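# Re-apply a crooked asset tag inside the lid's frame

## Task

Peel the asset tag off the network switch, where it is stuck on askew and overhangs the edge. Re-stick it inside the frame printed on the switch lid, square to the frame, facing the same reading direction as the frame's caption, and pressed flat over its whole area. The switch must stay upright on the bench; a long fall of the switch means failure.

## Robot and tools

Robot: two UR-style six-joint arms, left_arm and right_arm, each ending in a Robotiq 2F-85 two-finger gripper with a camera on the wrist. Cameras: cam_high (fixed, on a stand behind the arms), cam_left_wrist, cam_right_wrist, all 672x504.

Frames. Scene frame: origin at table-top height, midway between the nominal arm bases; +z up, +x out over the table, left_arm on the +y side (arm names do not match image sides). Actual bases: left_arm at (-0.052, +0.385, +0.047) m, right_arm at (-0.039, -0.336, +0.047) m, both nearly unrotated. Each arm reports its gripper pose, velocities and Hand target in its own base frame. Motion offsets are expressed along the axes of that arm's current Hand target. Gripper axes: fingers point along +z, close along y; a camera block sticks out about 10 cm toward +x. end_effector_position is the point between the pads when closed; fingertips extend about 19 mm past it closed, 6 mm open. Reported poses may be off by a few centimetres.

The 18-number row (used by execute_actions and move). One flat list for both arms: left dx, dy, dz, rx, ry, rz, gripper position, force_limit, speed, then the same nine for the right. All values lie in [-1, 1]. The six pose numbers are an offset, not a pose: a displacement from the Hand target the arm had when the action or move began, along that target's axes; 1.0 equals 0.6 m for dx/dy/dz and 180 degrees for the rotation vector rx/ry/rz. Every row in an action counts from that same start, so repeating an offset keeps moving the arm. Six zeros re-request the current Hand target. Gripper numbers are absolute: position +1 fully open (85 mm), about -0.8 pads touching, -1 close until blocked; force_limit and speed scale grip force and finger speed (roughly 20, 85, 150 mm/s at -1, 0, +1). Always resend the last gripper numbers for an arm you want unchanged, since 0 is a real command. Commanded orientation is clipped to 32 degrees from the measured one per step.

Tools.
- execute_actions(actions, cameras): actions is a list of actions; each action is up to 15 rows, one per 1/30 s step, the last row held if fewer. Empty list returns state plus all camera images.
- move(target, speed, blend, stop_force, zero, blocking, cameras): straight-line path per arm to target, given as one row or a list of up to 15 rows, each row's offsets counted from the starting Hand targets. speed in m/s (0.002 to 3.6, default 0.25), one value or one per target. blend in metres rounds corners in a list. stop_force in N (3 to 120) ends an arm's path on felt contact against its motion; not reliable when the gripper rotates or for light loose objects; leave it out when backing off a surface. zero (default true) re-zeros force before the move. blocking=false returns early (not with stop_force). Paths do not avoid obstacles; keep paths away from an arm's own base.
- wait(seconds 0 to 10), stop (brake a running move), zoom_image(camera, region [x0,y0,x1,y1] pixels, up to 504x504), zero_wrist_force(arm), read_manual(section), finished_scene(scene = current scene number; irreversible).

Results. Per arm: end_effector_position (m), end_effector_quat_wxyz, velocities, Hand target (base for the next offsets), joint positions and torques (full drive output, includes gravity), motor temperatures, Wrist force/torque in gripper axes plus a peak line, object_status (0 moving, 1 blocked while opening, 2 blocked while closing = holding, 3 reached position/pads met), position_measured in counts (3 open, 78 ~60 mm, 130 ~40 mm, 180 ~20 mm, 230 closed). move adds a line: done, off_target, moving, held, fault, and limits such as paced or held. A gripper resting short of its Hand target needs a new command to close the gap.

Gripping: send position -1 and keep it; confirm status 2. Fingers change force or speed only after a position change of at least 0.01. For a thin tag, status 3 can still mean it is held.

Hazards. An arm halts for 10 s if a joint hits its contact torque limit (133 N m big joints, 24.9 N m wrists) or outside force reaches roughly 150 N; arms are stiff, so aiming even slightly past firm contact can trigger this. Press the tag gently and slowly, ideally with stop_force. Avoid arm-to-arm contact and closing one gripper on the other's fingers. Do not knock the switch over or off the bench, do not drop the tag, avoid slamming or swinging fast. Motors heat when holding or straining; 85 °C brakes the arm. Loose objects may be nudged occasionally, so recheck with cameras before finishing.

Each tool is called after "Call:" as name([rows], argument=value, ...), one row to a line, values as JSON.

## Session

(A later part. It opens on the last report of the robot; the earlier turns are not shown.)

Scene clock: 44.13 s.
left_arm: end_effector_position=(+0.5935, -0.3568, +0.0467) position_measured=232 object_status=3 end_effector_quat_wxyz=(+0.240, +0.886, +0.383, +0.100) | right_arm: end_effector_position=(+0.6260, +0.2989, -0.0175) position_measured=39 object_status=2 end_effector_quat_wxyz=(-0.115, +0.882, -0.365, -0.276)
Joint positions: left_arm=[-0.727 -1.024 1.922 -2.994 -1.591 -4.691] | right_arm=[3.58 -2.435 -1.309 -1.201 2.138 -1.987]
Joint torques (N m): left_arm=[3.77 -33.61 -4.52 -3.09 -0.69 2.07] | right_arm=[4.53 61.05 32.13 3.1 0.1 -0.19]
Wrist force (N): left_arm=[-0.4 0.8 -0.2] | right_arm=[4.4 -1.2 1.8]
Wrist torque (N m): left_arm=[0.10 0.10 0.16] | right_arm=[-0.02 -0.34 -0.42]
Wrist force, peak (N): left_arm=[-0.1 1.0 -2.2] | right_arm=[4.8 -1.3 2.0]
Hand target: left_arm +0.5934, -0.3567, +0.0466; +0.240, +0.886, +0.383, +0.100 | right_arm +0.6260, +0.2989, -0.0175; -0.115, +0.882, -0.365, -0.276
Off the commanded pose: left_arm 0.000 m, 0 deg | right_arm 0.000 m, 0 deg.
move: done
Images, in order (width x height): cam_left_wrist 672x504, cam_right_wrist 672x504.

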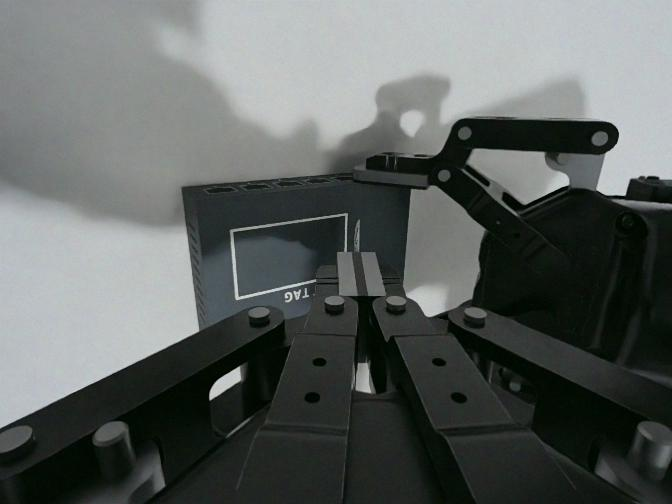

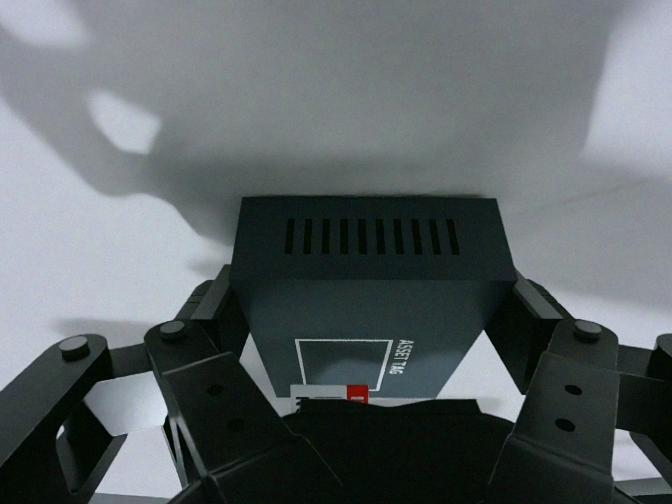

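Call:
move([
  [-0.0075,-0.0097,0.0213,0,0,0,-1,1,-0.8,0,0,0,0,0,0,-1,0.5,-1],
  [-0.0075,-0.0363,0.0248,-0.0833,0,0,-1,1,-0.8,0,0,0,0,0,0,-1,0.5,-1],
  [-0.0075,-0.0567,0.0343,-0.1556,0,0,-1,1,-0.8,0,0,0,0,0,0,-1,0.5,-1],
  [-0.0075,-0.0657,0.0413,-0.1928,0,0,-1,1,-0.8,0,0,0,0,0,0,-1,0.5,-1],
], speed=[0.05,0.15,0.15,0.15], blend=0.002, cameras=["cam_left_wrist","cam_right_wrist"])

Call:
zoom_image(camera="cam_left_wrist", region=[260, 140, 420, 300])

Call:
zoom_image(camera="cam_right_wrist", region=[260, 300, 420, 420])

Scene clock: 48.57 s.
left_arm: end_effector_position=(+0.5745, -0.3454, +0.0055) position_measured=232 object_status=3 end_effector_quat_wxyz=(+0.493, +0.774, +0.336, +0.210) | right_arm: end_effector_position=(+0.6260, +0.2989, -0.0175) position_measured=39 object_status=2 end_effector_quat_wxyz=(-0.115, +0.882, -0.365, -0.276)
Joint positions: left_arm=[-0.732 -0.635 2.101 -4.168 -1.595 -4.708] | right_arm=[3.58 -2.435 -1.309 -1.201 2.138 -1.987]
Joint torques (N m): left_arm=[0.03 -36.67 10 -4.36 1.29 -0.41] | right_arm=[5 60.09 32.62 3.7 1.02 1.5]
Wrist force (N): left_arm=[-0.2 2.0 -0.2] | right_arm=[4.2 -1.1 1.9]
Wrist torque (N m): left_arm=[0.27 0.11 0.19] | right_arm=[-0.03 -0.31 -0.42]
Wrist force, peak (N): left_arm=[-0.1 2.0 1.0] | right_arm=[4.6 -1.5 1.8]
Hand target: left_arm +0.5744, -0.3453, +0.0054; +0.493, +0.774, +0.336, +0.210 | right_arm +0.6260, +0.2989, -0.0175; -0.115, +0.882, -0.365, -0.276
Off the commanded pose: left_arm 0.000 m, 0 deg | right_arm 0.000 m, 0 deg.
move: done
Images, in order (width x height): cam_left_wrist 672x504, cam_right_wrist 672x504.

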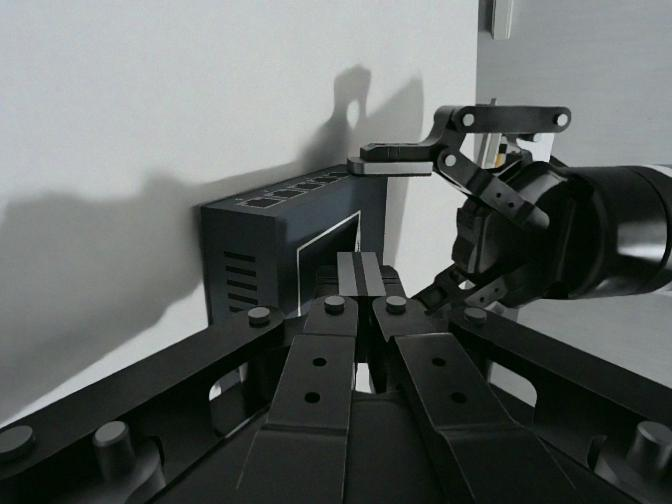

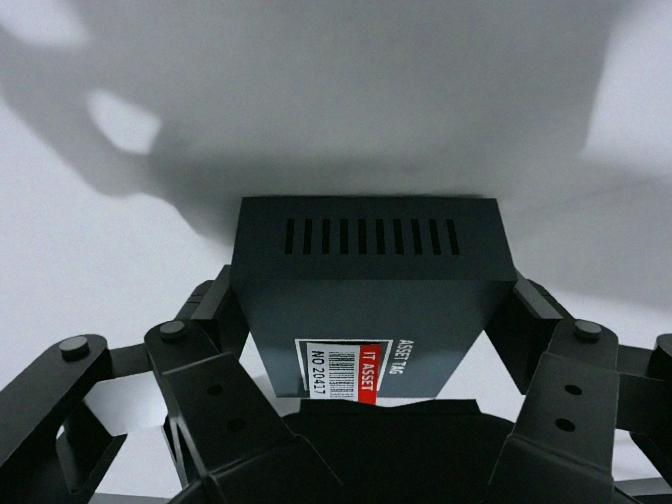

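Scaled by 3.150 from the camera's 672x504 image, which has a finer 960x720 frame.

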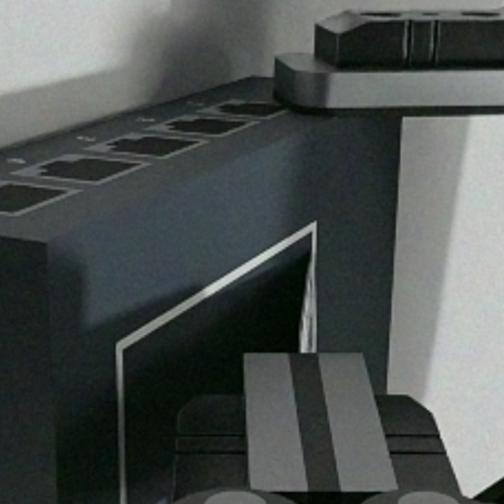

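Scaled by 3.150 from the camera's 672x504 image, which has a finer 960x720 frame.

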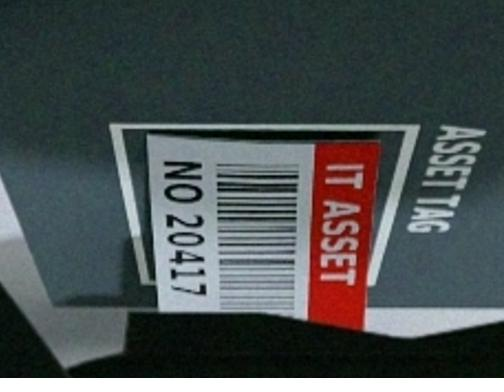

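Call:
move([
  [0,0.0075,-0.0035,0,0,0,-1,1,-0.8,0,0,0,0,0,0,-1,0.5,-1],
  [0,-0.002,0.0018,0,0,0,-1,1,-0.8,0,0,0,0,0,0,-1,0.5,-1],
], speed=0.04, cameras=["cam_left_wrist","cam_right_wrist"])

Call:
zoom_image(camera="cam_left_wrist", region=[300, 200, 400, 300])

Call:
zoom_image(camera="cam_right_wrist", region=[260, 300, 420, 420])

Scene clock: 50.57 s.
left_arm: end_effector_position=(+0.5748, -0.3457, +0.0039) position_measured=232 object_status=3 end_effector_quat_wxyz=(+0.493, +0.774, +0.336, +0.210) | right_arm: end_effector_position=(+0.6260, +0.2989, -0.0175) position_measured=39 object_status=2 end_effector_quat_wxyz=(-0.115, +0.882, -0.365, -0.276)
Joint positions: left_arm=[-0.732 -0.63 2.098 -4.17 -1.595 -4.708] | right_arm=[3.58 -2.435 -1.309 -1.201 2.138 -1.986]
Joint torques (N m): left_arm=[-4.09 -46.5 1.38 -1.83 0.63 0.68] | right_arm=[4.91 58.98 32.03 3.7 1.53 1.59]
Wrist force (N): left_arm=[-0.7 1.7 -0.9] | right_arm=[4.9 -1.2 1.7]
Wrist torque (N m): left_arm=[0.23 0.15 0.19] | right_arm=[-0.02 -0.37 -0.42]
Wrist force, peak (N): left_arm=[-0.4 2.8 -0.8] | right_arm=[4.8 -1.5 1.8]
Hand target: left_arm +0.5747, -0.3456, +0.0038; +0.493, +0.774, +0.336, +0.210 | right_arm +0.6260, +0.2989, -0.0175; -0.115, +0.882, -0.365, -0.276
Off the commanded pose: left_arm 0.000 m, 0 deg | right_arm 0.000 m, 0 deg.
move: done
Images, in order (width x height): cam_left_wrist 672x504, cam_right_wrist 672x504.

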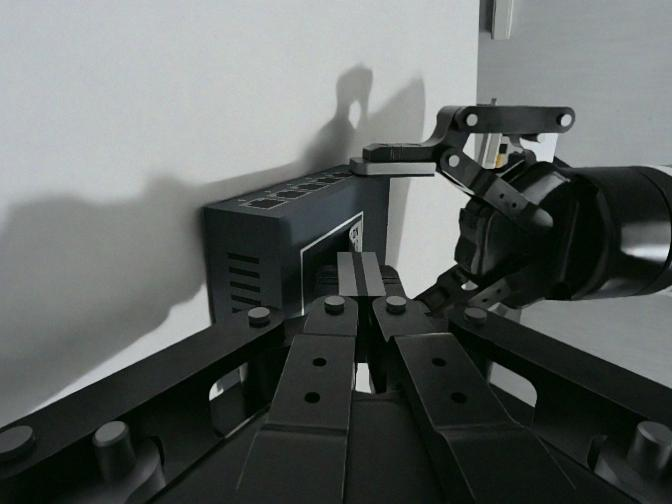

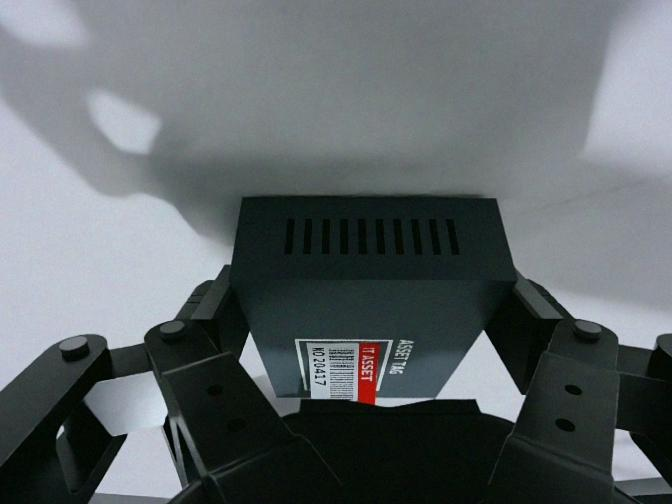

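Scaled by 5.040 from the camera's 672x504 image, which has a finer 960x720 frame.

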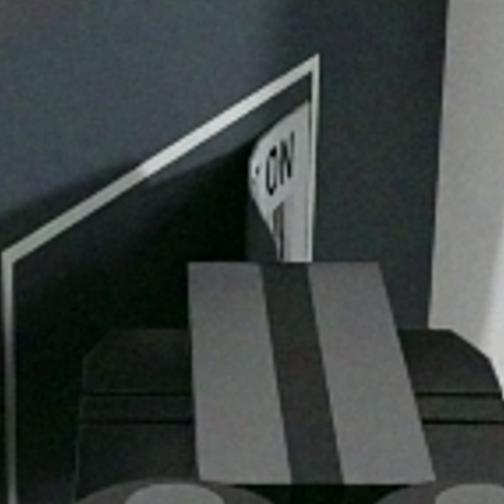

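Scaled by 3.150 from the camera's 672x504 image, which has a finer 960x720 frame.

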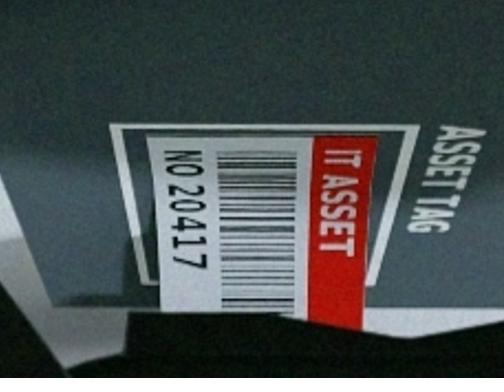

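Call:
move(target=[0,0,0,0,0,0,-0.68,0,-1,0,0,0,0,0,0,-1,0.5,-1])

Call:
move([
  [0,0,-0.03,0,0,0,-0.68,0,-1,0,0,0,0,0,0,-1,0.5,-1],
  [0,0.02,-0.09,0,0,0,-0.68,0,-1,0,0,0,0,0,0,-1,0.5,-1],
], speed=0.06, blend=0.003, cameras=["cam_left_wrist","cam_right_wrist"])

Call:
zoom_image(camera="cam_left_wrist", region=[220, 120, 420, 320])

Call:
zoom_image(camera="cam_right_wrist", region=[260, 300, 420, 420])

Scene clock: 51.70 s.
left_arm: end_effector_position=(+0.5747, -0.3456, +0.0038) position_measured=214 object_status=0 end_effector_quat_wxyz=(+0.493, +0.774, +0.336, +0.210) | right_arm: end_effector_position=(+0.6260, +0.2989, -0.0175) position_measured=39 object_status=2 end_effector_quat_wxyz=(-0.115, +0.882, -0.365, -0.276)
Joint positions: left_arm=[-0.732 -0.63 2.098 -4.17 -1.595 -4.708] | right_arm=[3.58 -2.435 -1.309 -1.201 2.138 -1.986]
Joint torques (N m): left_arm=[-4.46 -46.92 9.24 -1.92 1.4 -1.59] | right_arm=[5.35 57.91 32.69 3.67 1.83 1.66]
Wrist force (N): left_arm=[-0.6 1.6 -1.1] | right_arm=[4.6 -1.4 1.7]
Wrist torque (N m): left_arm=[0.21 0.13 0.19] | right_arm=[-0.03 -0.33 -0.42]
Wrist force, peak (N): left_arm=[-0.6 1.7 -1.3] | right_arm=[5.0 -1.5 1.9]
Hand target: left_arm +0.5747, -0.3456, +0.0038; +0.493, +0.774, +0.336, +0.210 | right_arm +0.6260, +0.2989, -0.0175; -0.115, +0.882, -0.365, -0.276
Off the commanded pose: left_arm 0.000 m, 0 deg | right_arm 0.000 m, 0 deg.
move: done

Scene clock: 52.93 s.
left_arm: end_effector_position=(+0.5430, -0.3154, +0.0377) position_measured=214 object_status=3 end_effector_quat_wxyz=(+0.493, +0.774, +0.336, +0.210) end_effector_velocity=(+0.001, -0.001, -0.001) end_effector_angular_velocity=(-0.001, +0.000, -0.001) | right_arm: end_effector_position=(+0.6260, +0.2989, -0.0175) position_measured=39 object_status=2 end_effector_quat_wxyz=(-0.115, +0.882, -0.365, -0.276)
Joint positions: left_arm=[-0.729 -0.737 2.243 -4.208 -1.598 -4.707] | right_arm=[3.58 -2.435 -1.309 -1.201 2.138 -1.986]
Joint velocities: left_arm=[0 0.004 -0.006 0.001 -0.001 0] | right_arm=[within noise]
Joint torques (N m): left_arm=[1.2 -27.42 -18.82 -2.17 -0.31 1.99] | right_arm=[-5.25 58.02 28.67 3.17 -0.31 1.65]
Wrist force (N): left_arm=[-0.4 1.5 -0.9] | right_arm=[4.7 -1.0 1.9]
Wrist torque (N m): left_arm=[0.20 0.10 0.07] | right_arm=[-0.01 -0.33 -0.41]
Wrist force, peak (N): left_arm=[1.2 2.8 8.4] | right_arm=[-6.2 0.3 5.5]
Hand target: left_arm +0.5431, -0.3154, +0.0377; +0.493, +0.774, +0.336, +0.210 | right_arm +0.6260, +0.2989, -0.0175; -0.115, +0.882, -0.365, -0.276
Off the commanded pose: left_arm 0.000 m, 0 deg | right_arm 0.000 m, 0 deg.
move: done
Images, in order (width x height): cam_left_wrist 672x504, cam_right_wrist 672x504.

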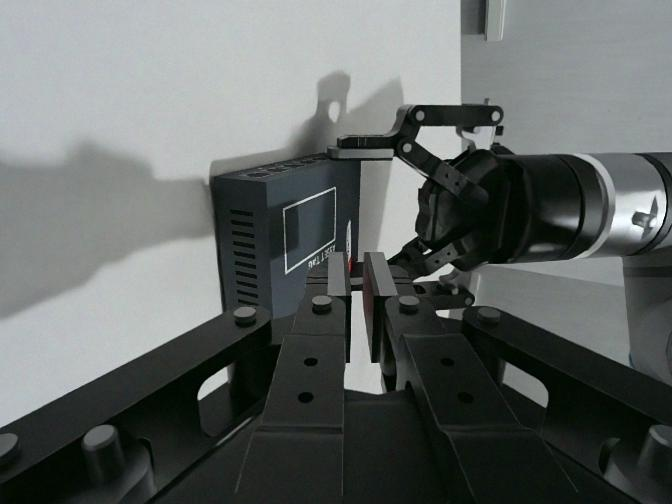

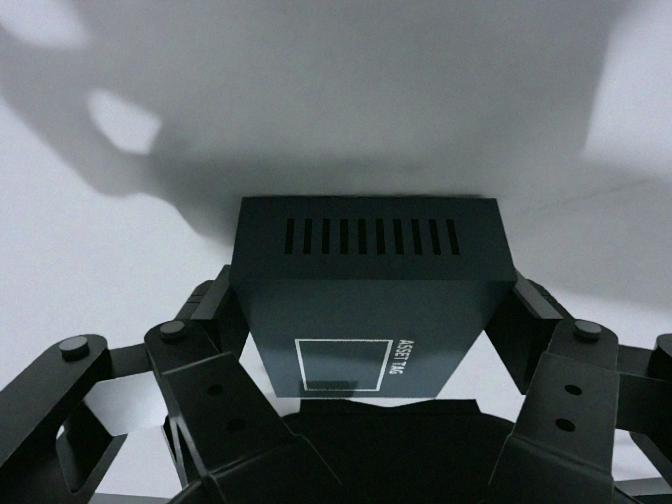

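Scaled by 2.520 from the camera's 672x504 image, which has a finer 960x720 frame.

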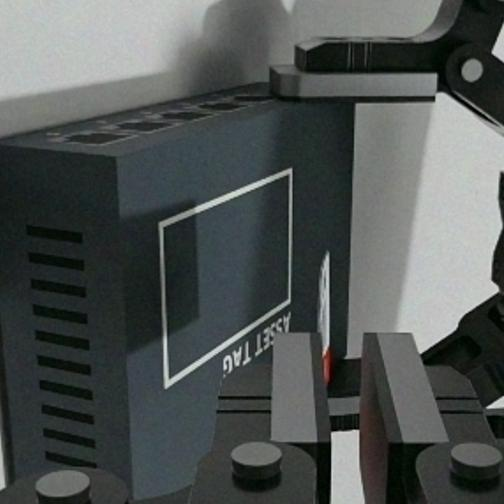

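Scaled by 3.150 from the camera's 672x504 image, which has a finer 960x720 frame.

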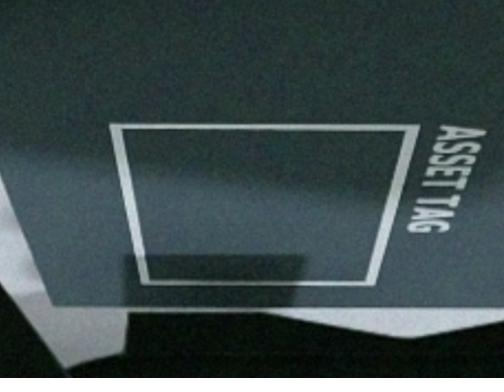

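Call:
move(target=[0,0,0,0,0,0,-1,1,-0.8,0,0,0,0,0,0,-1,0.5,-1])

Call:
move(target=[0,-0.0125,0.0845,0,0,0,-1,1,-0.8,0,0,0,0,0,0,-1,0.5,-1], speed=0.08, cameras=["cam_left_wrist","cam_right_wrist"])

Call:
zoom_image(camera="cam_left_wrist", region=[300, 200, 400, 300])

Call:
zoom_image(camera="cam_right_wrist", region=[260, 300, 420, 420])

Scene clock: 54.33 s.
left_arm: end_effector_position=(+0.5431, -0.3154, +0.0377) position_measured=232 object_status=0 end_effector_quat_wxyz=(+0.493, +0.774, +0.336, +0.210) | right_arm: end_effector_position=(+0.6260, +0.2989, -0.0175) position_measured=39 object_status=2 end_effector_quat_wxyz=(-0.115, +0.882, -0.365, -0.276)
Joint positions: left_arm=[-0.729 -0.737 2.242 -4.208 -1.598 -4.707] | right_arm=[3.58 -2.435 -1.309 -1.201 2.138 -1.986]
Joint torques (N m): left_arm=[-4.26 -27.36 -18.69 -1.96 1.3 -0.26] | right_arm=[-9.59 56.93 24.02 2.62 -0.23 1.71]
Wrist force (N): left_arm=[-0.8 1.5 -0.8] | right_arm=[5.0 -1.1 2.1]
Wrist torque (N m): left_arm=[0.20 0.16 0.07] | right_arm=[-0.03 -0.36 -0.42]
Wrist force, peak (N): left_arm=[-0.4 1.8 -1.0] | right_arm=[5.0 -1.2 2.3]
Hand target: left_arm +0.5431, -0.3154, +0.0377; +0.493, +0.774, +0.336, +0.210 | right_arm +0.6260, +0.2989, -0.0175; -0.115, +0.882, -0.365, -0.276
Off the commanded pose: left_arm 0.000 m, 0 deg | right_arm 0.000 m, 0 deg.
move: done

Scene clock: 55.33 s.
left_arm: end_effector_position=(+0.5740, -0.3449, +0.0093) position_measured=232 object_status=3 end_effector_quat_wxyz=(+0.493, +0.774, +0.336, +0.210) | right_arm: end_effector_position=(+0.6260, +0.2989, -0.0175) position_measured=39 object_status=2 end_effector_quat_wxyz=(-0.115, +0.882, -0.365, -0.276)
Joint positions: left_arm=[-0.732 -0.646 2.106 -4.163 -1.595 -4.708] | right_arm=[3.58 -2.435 -1.309 -1.201 2.138 -1.986]
Joint torques (N m): left_arm=[2.08 -46.76 8.57 -4.38 -0.12 -1.15] | right_arm=[-9.88 56.42 20.7 2.1 -0.3 1.61]
Wrist force (N): left_arm=[-0.8 1.6 -0.6] | right_arm=[4.8 -0.9 2.0]
Wrist torque (N m): left_arm=[0.20 0.17 0.20] | right_arm=[-0.01 -0.33 -0.41]
Wrist force, peak (N): left_arm=[-0.4 1.9 -1.9] | right_arm=[5.0 -1.2 2.2]
Hand target: left_arm +0.5740, -0.3449, +0.0093; +0.493, +0.774, +0.336, +0.210 | right_arm +0.6260, +0.2989, -0.0175; -0.115, +0.882, -0.365, -0.276
Off the commanded pose: left_arm 0.000 m, 0 deg | right_arm 0.000 m, 0 deg.
move: done
Images, in order (width x height): cam_left_wrist 672x504, cam_right_wrist 672x504.

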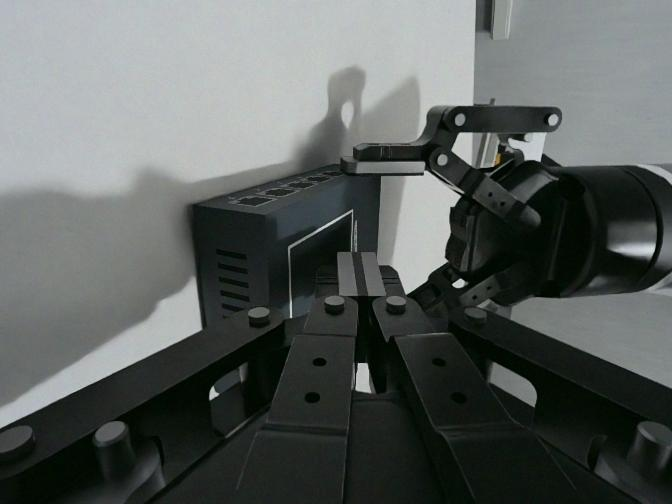

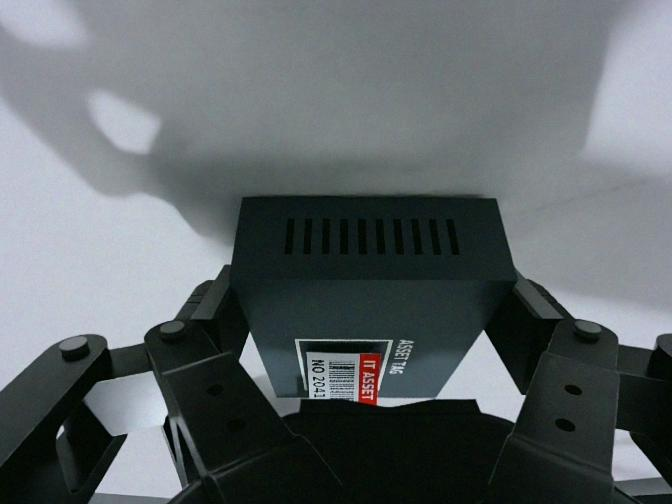

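Scaled by 5.040 from the camera's 672x504 image, which has a finer 960x720 frame.

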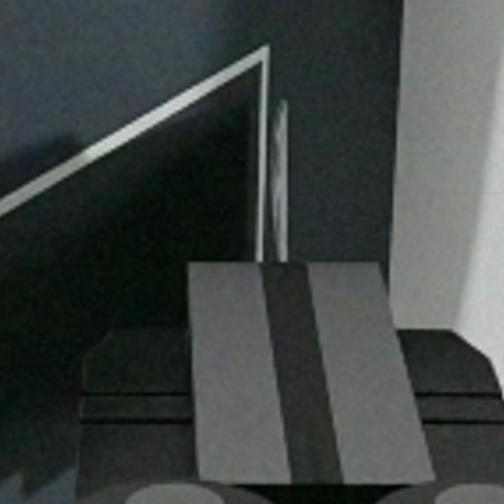

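Scaled by 3.150 from the camera's 672x504 image, which has a finer 960x720 frame.

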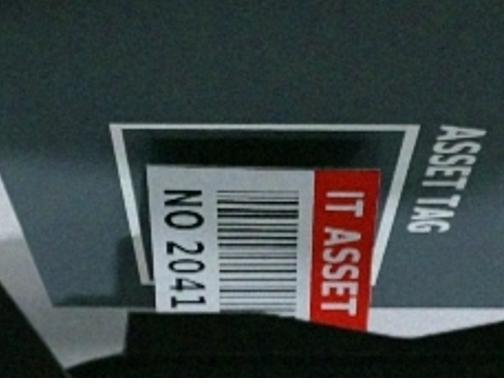

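Call:
move(target=[0,-0.0105,0.003,0,0,0,-1,1,-0.8,0,0,0,0,0,0,-1,0.5,-1], speed=0.03, cameras=["cam_right_wrist"])

Call:
zoom_image(camera="cam_right_wrist", region=[260, 300, 420, 420])

Call:
move(target=[0,-0.009,0,0,0,0,-1,1,-0.8,0,0,0,0,0,0,-1,0.5,-1], speed=0.02, stop_force=20, cameras=["cam_left_wrist","cam_right_wrist"])

Call:
zoom_image(camera="cam_right_wrist", region=[260, 300, 420, 420])

Call:
zoom_image(camera="cam_left_wrist", region=[300, 200, 400, 300])

Scene clock: 56.57 s.
left_arm: end_effector_position=(+0.5732, -0.3442, +0.0028) position_measured=232 object_status=3 end_effector_quat_wxyz=(+0.493, +0.774, +0.336, +0.210) | right_arm: end_effector_position=(+0.6260, +0.2989, -0.0175) position_measured=39 object_status=2 end_effector_quat_wxyz=(-0.115, +0.882, -0.365, -0.276)
Joint positions: left_arm=[-0.732 -0.628 2.103 -4.177 -1.596 -4.708] | right_arm=[3.58 -2.435 -1.309 -1.201 2.138 -1.986]
Joint torques (N m): left_arm=[-1.48 -47.05 -16.27 -2.16 0.52 1.17] | right_arm=[-9.06 55.06 17.41 1.62 -0.32 1.64]
Wrist force (N): left_arm=[-0.4 1.9 -1.0] | right_arm=[4.9 -1.2 1.9]
Wrist torque (N m): left_arm=[0.25 0.11 0.19] | right_arm=[-0.04 -0.34 -0.41]
Wrist force, peak (N): left_arm=[-0.3 2.2 -0.9] | right_arm=[5.1 -1.2 1.9]
Hand target: left_arm +0.5732, -0.3442, +0.0029; +0.493, +0.774, +0.336, +0.210 | right_arm +0.6260, +0.2989, -0.0175; -0.115, +0.882, -0.365, -0.276
Off the commanded pose: left_arm 0.000 m, 0 deg | right_arm 0.000 m, 0 deg.
move: done
Images, in order (width x height): cam_right_wrist 672x504.

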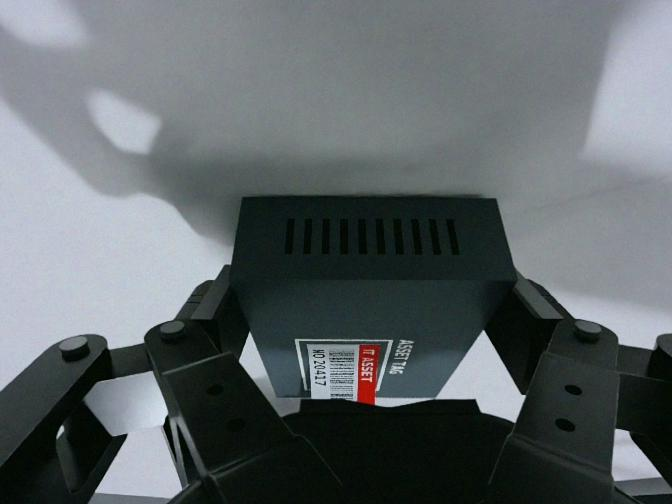

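Scaled by 3.150 from the camera's 672x504 image, which has a finer 960x720 frame.

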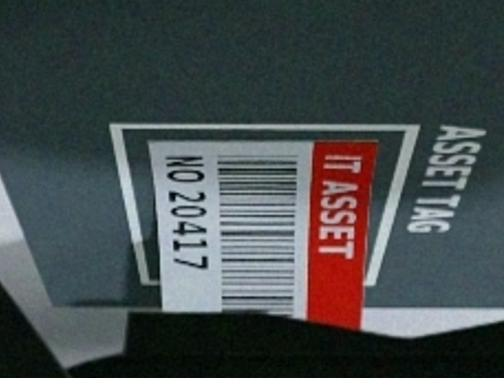

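Scene clock: 57.80 s.
left_arm: end_effector_position=(+0.5716, -0.3427, -0.0017) position_measured=232 object_status=3 end_effector_quat_wxyz=(+0.493, +0.774, +0.336, +0.210) | right_arm: end_effector_position=(+0.6260, +0.2989, -0.0175) position_measured=39 object_status=2 end_effector_quat_wxyz=(-0.115, +0.882, -0.365, -0.276)
Joint positions: left_arm=[-0.732 -0.616 2.104 -4.191 -1.596 -4.708] | right_arm=[3.58 -2.435 -1.309 -1.201 2.138 -1.986]
Joint torques (N m): left_arm=[0.14 -34.58 9.12 2.69 0.64 1.84] | right_arm=[-8.43 54.8 12.94 1.92 -0.32 1.68]
Wrist force (N): left_arm=[-0.5 20.5 -1.6] | right_arm=[1.9 0.0 2.4]
Wrist torque (N m): left_arm=[0.03 0.11 0.20] | right_arm=[0.17 -0.16 -0.60]
Wrist force, peak (N): left_arm=[-0.7 24.5 -1.1] | right_arm=[5.0 -1.3 2.2]
Hand target: left_arm +0.5716, -0.3427, -0.0017; +0.493, +0.774, +0.336, +0.210 | right_arm +0.6260, +0.2989, -0.0175; -0.115, +0.882, -0.365, -0.276
Off the commanded pose: left_arm 0.000 m, 0 deg | right_arm 0.000 m, 0 deg.
move: contact (left_arm)
Images, in order (width x height): cam_left_wrist 672x504, cam_right_wrist 672x504.

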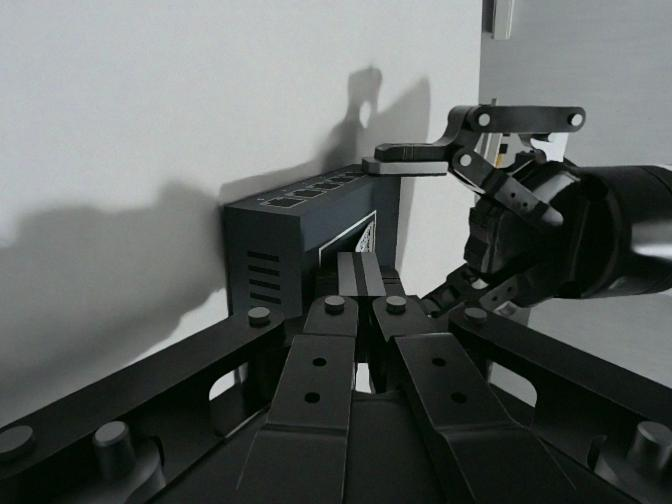

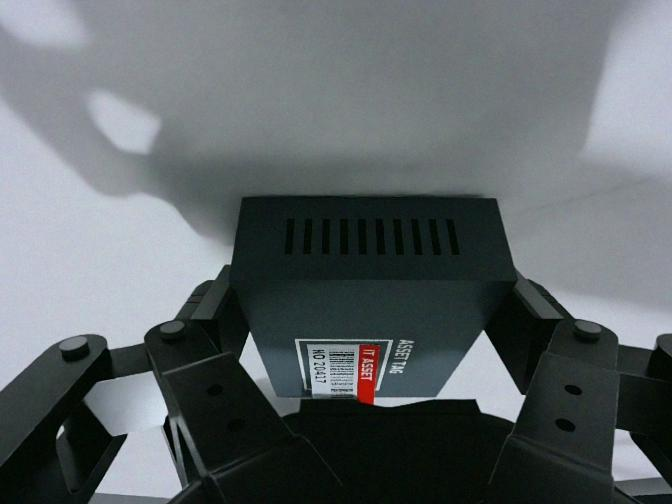

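Scaled by 3.150 from the camera's 672x504 image, which has a finer 960x720 frame.

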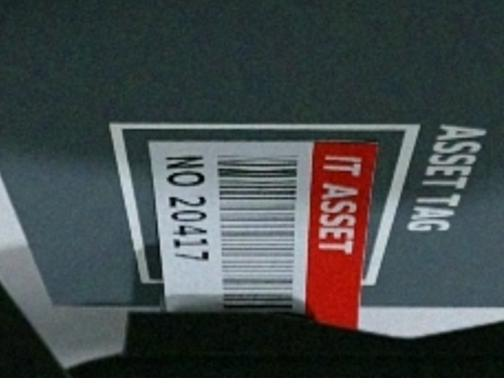

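Scaled by 5.040 from the camera's 672x504 image, which has a finer 960x720 frame.

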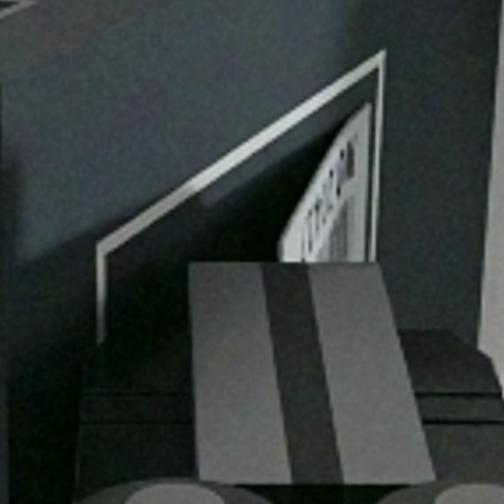

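Call:
move(target=[0,0,0,0,0,0,-0.7,0,-1,0,0,0,0,0,0,-1,0.5,-1])

Call:
move(target=[0,0,-0.03,0,0,0,-0.7,0,-1,0,0,0,0,0,0,-1,0.5,-1], speed=0.03, cameras=["cam_left_wrist","cam_right_wrist"])

Call:
zoom_image(camera="cam_right_wrist", region=[260, 300, 420, 420])

Call:
zoom_image(camera="cam_left_wrist", region=[300, 200, 400, 300])

Scene clock: 58.83 s.
left_arm: end_effector_position=(+0.5716, -0.3427, -0.0015) position_measured=222 object_status=0 end_effector_quat_wxyz=(+0.494, +0.774, +0.336, +0.210) | right_arm: end_effector_position=(+0.6260, +0.2989, -0.0175) position_measured=39 object_status=2 end_effector_quat_wxyz=(-0.115, +0.882, -0.365, -0.276)
Joint positions: left_arm=[-0.732 -0.616 2.104 -4.191 -1.596 -4.708] | right_arm=[3.58 -2.435 -1.309 -1.201 2.138 -1.986]
Joint torques (N m): left_arm=[0.15 -6.33 5.67 7.29 0.61 1.27] | right_arm=[-9.33 54.24 10.95 2.61 -0.24 1.67]
Wrist force (N): left_arm=[1.3 49.0 -1.0] | right_arm=[-4.1 0.8 3.2]
Wrist torque (N m): left_arm=[-0.23 0.13 0.23] | right_arm=[0.04 0.11 -0.79]
Wrist force, peak (N): left_arm=[1.3 49.3 -1.2] | right_arm=[-4.6 0.8 3.2]
Hand target: left_arm +0.5716, -0.3427, -0.0017; +0.493, +0.774, +0.336, +0.210 | right_arm +0.6260, +0.2989, -0.0175; -0.115, +0.882, -0.365, -0.276
Off the commanded pose: left_arm 0.000 m, 0 deg | right_arm 0.000 m, 0 deg.
move: done

Scene clock: 59.73 s.
left_arm: end_effector_position=(+0.5597, -0.3314, +0.0060) position_measured=222 object_status=1 end_effector_quat_wxyz=(+0.493, +0.774, +0.336, +0.210) end_effector_velocity=(+0.001, -0.001, -0.001) end_effector_angular_velocity=(+0.000, +0.000, +0.000) | right_arm: end_effector_position=(+0.6260, +0.2989, -0.0175) position_measured=39 object_status=2 end_effector_quat_wxyz=(-0.115, +0.882, -0.365, -0.276)
Joint positions: left_arm=[-0.731 -0.64 2.154 -4.217 -1.597 -4.707] | right_arm=[3.58 -2.435 -1.309 -1.201 2.138 -1.986]
Joint velocities: left_arm=[0 0.002 -0.005 0.003 0 0] | right_arm=[within noise]
Joint torques (N m): left_arm=[3.8 -29.54 -17.52 -1.74 -0.82 2.11] | right_arm=[-9.9 53.61 13.78 3.28 0.37 1.66]
Wrist force (N): left_arm=[-0.3 1.8 -0.7] | right_arm=[4.3 -0.8 1.8]
Wrist torque (N m): left_arm=[0.25 0.11 0.11] | right_arm=[-0.04 -0.32 -0.44]
Wrist force, peak (N): left_arm=[1.4 49.1 -0.7] | right_arm=[-7.9 0.3 5.4]
Hand target: left_arm +0.5598, -0.3315, +0.0059; +0.493, +0.774, +0.336, +0.210 | right_arm +0.6260, +0.2989, -0.0175; -0.115, +0.882, -0.365, -0.276
Off the commanded pose: left_arm 0.000 m, 0 deg | right_arm 0.000 m, 0 deg.
move: done
Images, in order (width x height): cam_left_wrist 672x504, cam_right_wrist 672x504.

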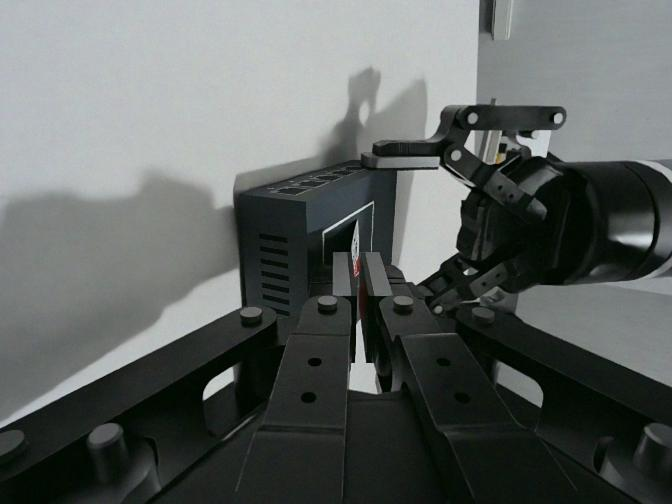

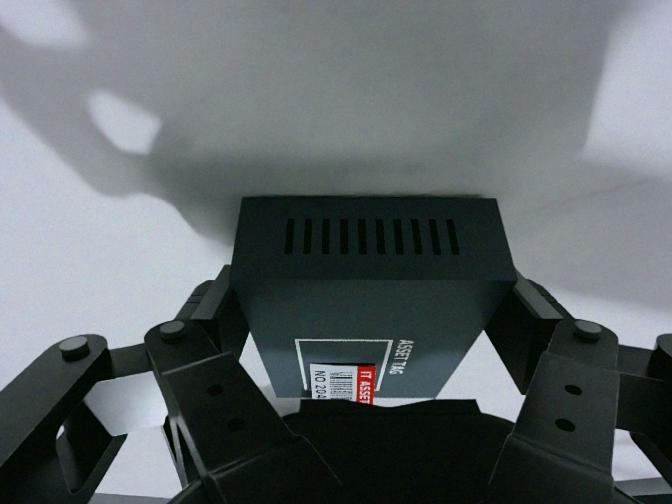

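Scaled by 3.150 from the camera's 672x504 image, which has a finer 960x720 frame.

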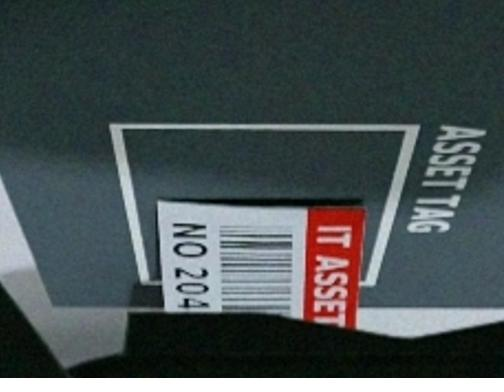

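Scaled by 5.040 from the camera's 672x504 image, which has a finer 960x720 frame.

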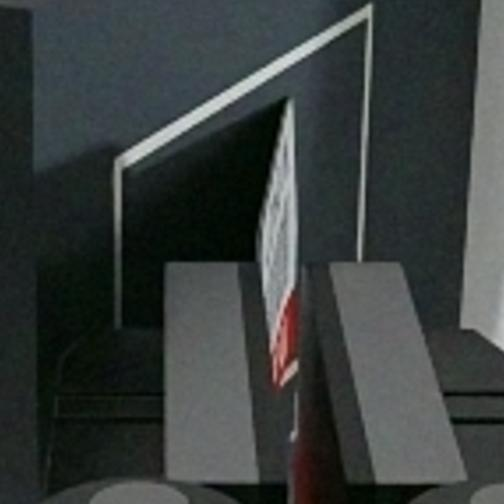

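Call:
move(target=[0,0,0,0,0,0,-1,1,-0.8,0,0,0,0,0,0,-1,0.5,-1])

Call:
move([
  [0,0.012,0,0,0,0,-1,1,-0.8,0,0,0,0,0,0,-1,0.5,-1],
  [0,0.0145,0.023,0,0,0,-1,1,-0.8,0,0,0,0,0,0,-1,0.5,-1],
  [0,0.0065,0.027,0,0,0,-1,1,-0.8,0,0,0,0,0,0,-1,0.5,-1],
], speed=0.05, blend=0.001, cameras=["cam_left_wrist","cam_right_wrist"])

Call:
zoom_image(camera="cam_right_wrist", region=[260, 300, 420, 420])

Scene clock: 61.30 s.
left_arm: end_effector_position=(+0.5598, -0.3315, +0.0059) position_measured=232 object_status=0 end_effector_quat_wxyz=(+0.493, +0.774, +0.336, +0.210) | right_arm: end_effector_position=(+0.6260, +0.2989, -0.0175) position_measured=39 object_status=2 end_effector_quat_wxyz=(-0.115, +0.882, -0.365, -0.276)
Joint positions: left_arm=[-0.731 -0.64 2.154 -4.216 -1.597 -4.707] | right_arm=[3.58 -2.435 -1.309 -1.201 2.138 -1.986]
Joint torques (N m): left_arm=[-4.32 -29.88 -18.73 -1.98 1.15 1.04] | right_arm=[-9.03 52.69 16.9 4 2.08 1.66]
Wrist force (N): left_arm=[-0.4 1.8 -0.6] | right_arm=[4.4 -0.8 1.5]
Wrist torque (N m): left_arm=[0.24 0.10 0.12] | right_arm=[-0.03 -0.33 -0.43]
Wrist force, peak (N): left_arm=[-0.4 2.2 -0.9] | right_arm=[4.7 -0.8 1.9]
Hand target: left_arm +0.5598, -0.3315, +0.0059; +0.493, +0.774, +0.336, +0.210 | right_arm +0.6260, +0.2989, -0.0175; -0.115, +0.882, -0.365, -0.276
Off the commanded pose: left_arm 0.000 m, 0 deg | right_arm 0.000 m, 0 deg.
move: done

Scene clock: 62.13 s.
left_arm: end_effector_position=(+0.5717, -0.3428, +0.0027) position_measured=232 object_status=3 end_effector_quat_wxyz=(+0.494, +0.774, +0.336, +0.210) end_effector_velocity=(+0.000, +0.000, +0.002) end_effector_angular_velocity=(+0.000, +0.000, +0.000) | right_arm: end_effector_position=(+0.6260, +0.2989, -0.0175) position_measured=39 object_status=2 end_effector_quat_wxyz=(-0.115, +0.882, -0.365, -0.276)
Joint positions: left_arm=[-0.732 -0.628 2.108 -4.183 -1.596 -4.708] | right_arm=[3.58 -2.435 -1.309 -1.201 2.138 -1.986]
Joint velocities: left_arm=[0 -0.006 0.003 0.004 0 0] | right_arm=[within noise]
Joint torques (N m): left_arm=[-4.69 -45.25 9.88 -1.8 1.39 -1.66] | right_arm=[-9.15 52.81 18.75 3.84 2.44 1.63]
Wrist force (N): left_arm=[-0.4 1.4 -0.8] | right_arm=[4.4 -0.6 1.6]
Wrist torque (N m): left_arm=[0.17 0.11 0.19] | right_arm=[0.00 -0.30 -0.43]
Wrist force, peak (N): left_arm=[-0.8 2.3 -1.6] | right_arm=[4.9 -0.9 1.4]
Hand target: left_arm +0.5716, -0.3427, +0.0026; +0.493, +0.774, +0.336, +0.210 | right_arm +0.6260, +0.2989, -0.0175; -0.115, +0.882, -0.365, -0.276
Off the commanded pose: left_arm 0.000 m, 0 deg | right_arm 0.000 m, 0 deg.
move: done
Images, in order (width x height): cam_left_wrist 672x504, cam_right_wrist 672x504.

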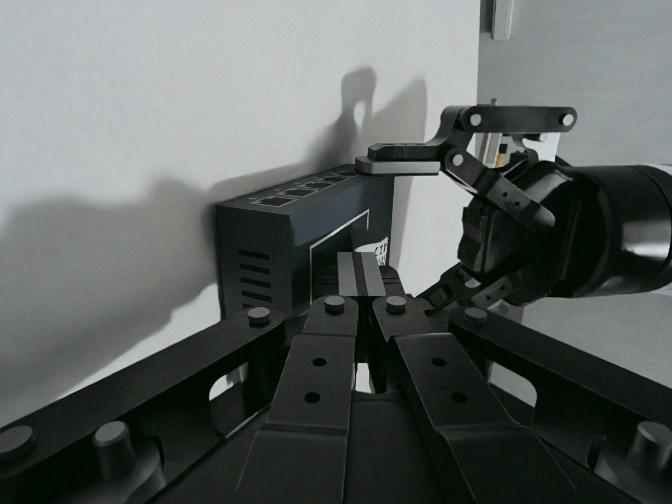

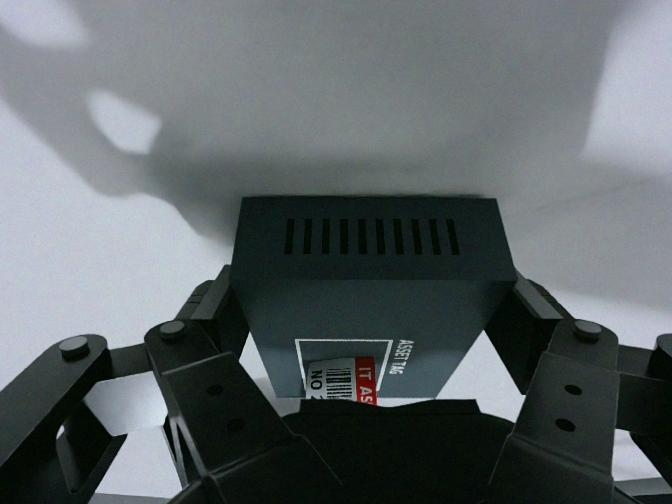

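Scaled by 3.150 from the camera's 672x504 image, which has a finer 960x720 frame.

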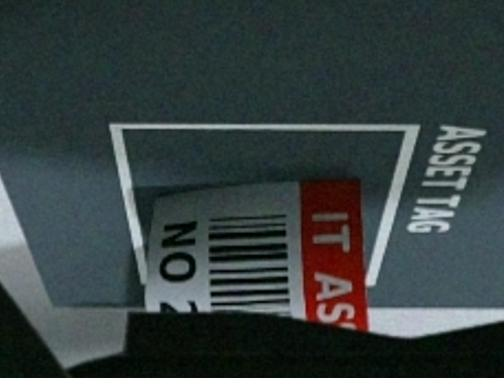

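Call:
move([
  [0,0.035,-0.005,0,0,0,-1,1,-0.8,0,0,0,0,0,0,-1,0.5,-1],
], speed=0.05, cameras=["cam_left_wrist","cam_right_wrist"])

Call:
zoom_image(camera="cam_right_wrist", region=[260, 300, 420, 420])

Call:
zoom_image(camera="cam_left_wrist", region=[280, 180, 420, 300])

Scene clock: 63.37 s.
left_arm: end_effector_position=(+0.5762, -0.3469, +0.0229) position_measured=232 object_status=3 end_effector_quat_wxyz=(+0.494, +0.774, +0.336, +0.210) end_effector_velocity=(-0.001, +0.000, -0.001) end_effector_angular_velocity=(-0.001, -0.001, +0.000) | right_arm: end_effector_position=(+0.6260, +0.2989, -0.0175) position_measured=39 object_status=2 end_effector_quat_wxyz=(-0.115, +0.882, -0.365, -0.276)
Joint positions: left_arm=[-0.732 -0.681 2.11 -4.132 -1.596 -4.708] | right_arm=[3.58 -2.435 -1.309 -1.201 2.138 -1.986]
Joint velocities: left_arm=[0 0.002 0.001 -0.005 0 0] | right_arm=[within noise]
Joint torques (N m): left_arm=[-6 -29.54 6.84 -4.3 1.52 -1.66] | right_arm=[-8.56 51.42 21.99 3.87 2.44 1.68]
Wrist force (N): left_arm=[-0.4 1.5 -0.9] | right_arm=[4.5 -0.7 1.5]
Wrist torque (N m): left_arm=[0.20 0.12 0.19] | right_arm=[0.00 -0.33 -0.43]
Wrist force, peak (N): left_arm=[-0.5 2.5 -1.3] | right_arm=[4.9 -0.7 2.0]
Hand target: left_arm +0.5762, -0.3469, +0.0229; +0.493, +0.774, +0.336, +0.210 | right_arm +0.6260, +0.2989, -0.0175; -0.115, +0.882, -0.365, -0.276
Off the commanded pose: left_arm 0.000 m, 0 deg | right_arm 0.000 m, 0 deg.
move: done
Images, in order (width x height): cam_left_wrist 672x504, cam_right_wrist 672x504.

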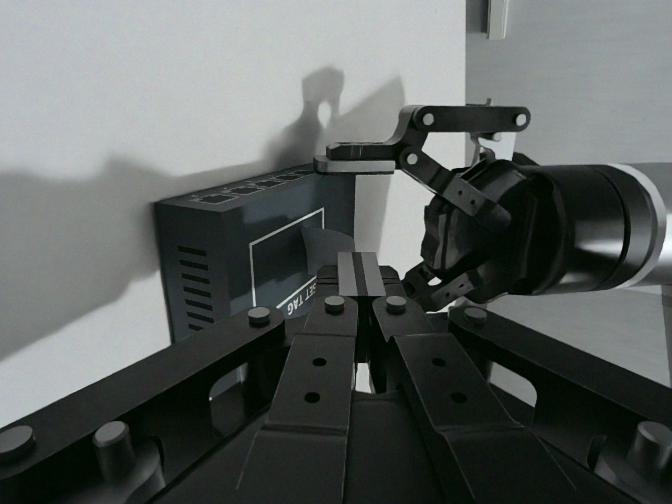

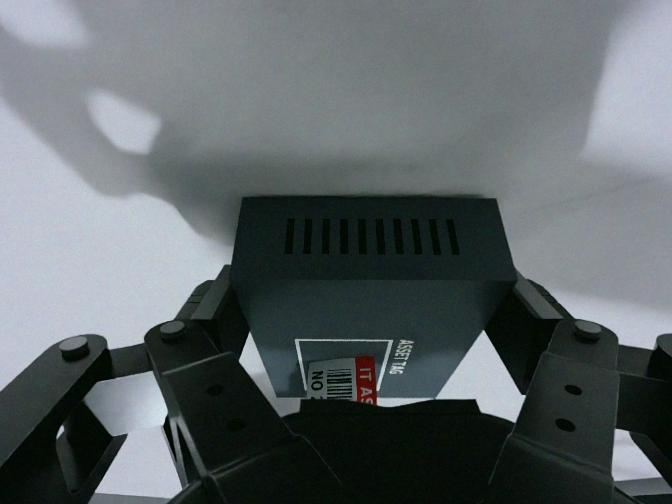

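Scaled by 3.150 from the camera's 672x504 image, which has a finer 960x720 frame.

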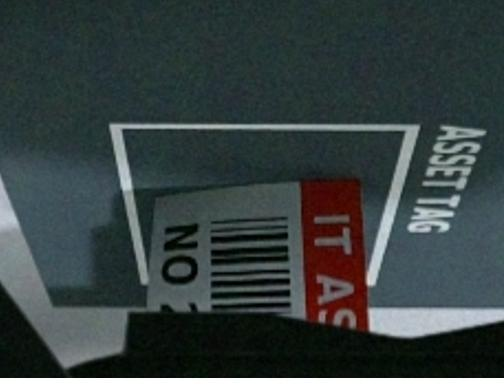

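Scaled by 3.600 from the camera's 672x504 image, which has a finer 960x720 frame.

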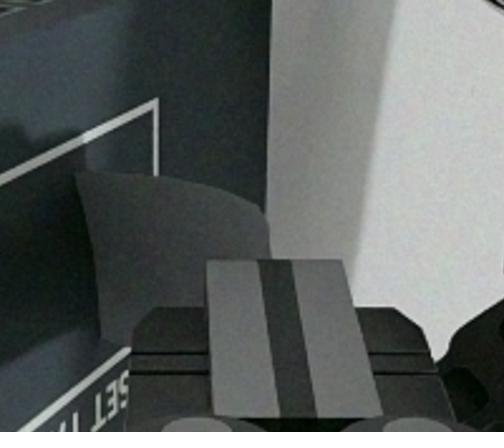

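Call:
move([
  [0,-0.01,-0.03,0,0,0,-1,1,-0.8,0,0,0,0,0,0,-1,0.5,-1],
  [0,0.07,-0.055,0,0,0,-1,1,-0.8,0,0,0,0,0,0,-1,0.5,-1],
], speed=0.06, cameras=["cam_left_wrist","cam_right_wrist"])

Call:
zoom_image(camera="cam_left_wrist", region=[220, 140, 420, 300])

Scene clock: 65.57 s.
left_arm: end_effector_position=(+0.5677, -0.3384, +0.0749) position_measured=232 object_status=3 end_effector_quat_wxyz=(+0.493, +0.774, +0.336, +0.210) | right_arm: end_effector_position=(+0.6260, +0.2989, -0.0175) position_measured=39 object_status=2 end_effector_quat_wxyz=(-0.115, +0.882, -0.365, -0.276)
Joint positions: left_arm=[-0.73 -0.83 2.177 -4.05 -1.597 -4.707] | right_arm=[3.58 -2.435 -1.309 -1.201 2.138 -1.986]
Joint torques (N m): left_arm=[6.06 -29.47 0.32 -4.38 -1.15 2.29] | right_arm=[-9.23 49.93 27.1 3.36 -0.39 1.57]
Wrist force (N): left_arm=[-0.4 1.7 -0.6] | right_arm=[5.0 -1.3 2.1]
Wrist torque (N m): left_arm=[0.24 0.11 0.09] | right_arm=[-0.06 -0.37 -0.42]
Wrist force, peak (N): left_arm=[-1.3 -0.8 4.3] | right_arm=[5.0 -1.3 2.1]
Hand target: left_arm +0.5677, -0.3384, +0.0749; +0.493, +0.774, +0.336, +0.210 | right_arm +0.6260, +0.2989, -0.0175; -0.115, +0.882, -0.365, -0.276
Off the commanded pose: left_arm 0.000 m, 0 deg | right_arm 0.000 m, 0 deg.
move: done
Images, in order (width x height): cam_left_wrist 672x504, cam_right_wrist 672x504.

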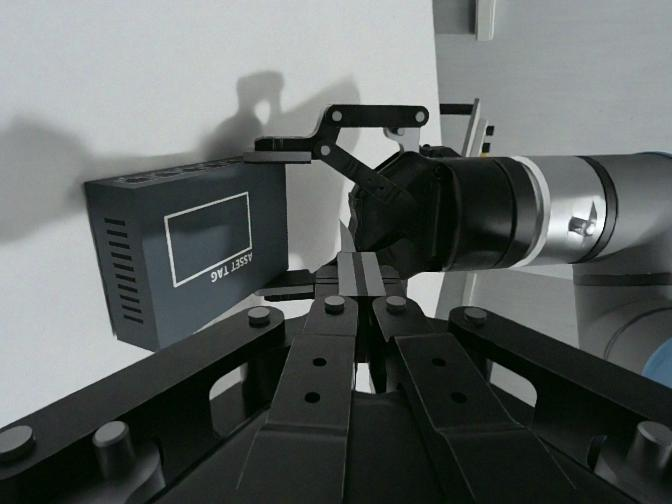

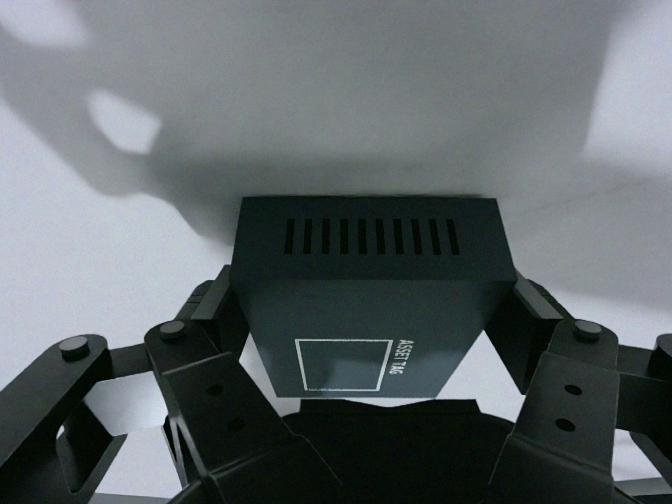

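Scaled by 2.520 from the camera's 672x504 image, which has a finer 960x720 frame.

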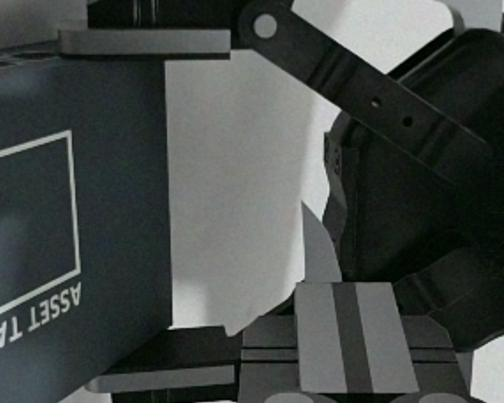

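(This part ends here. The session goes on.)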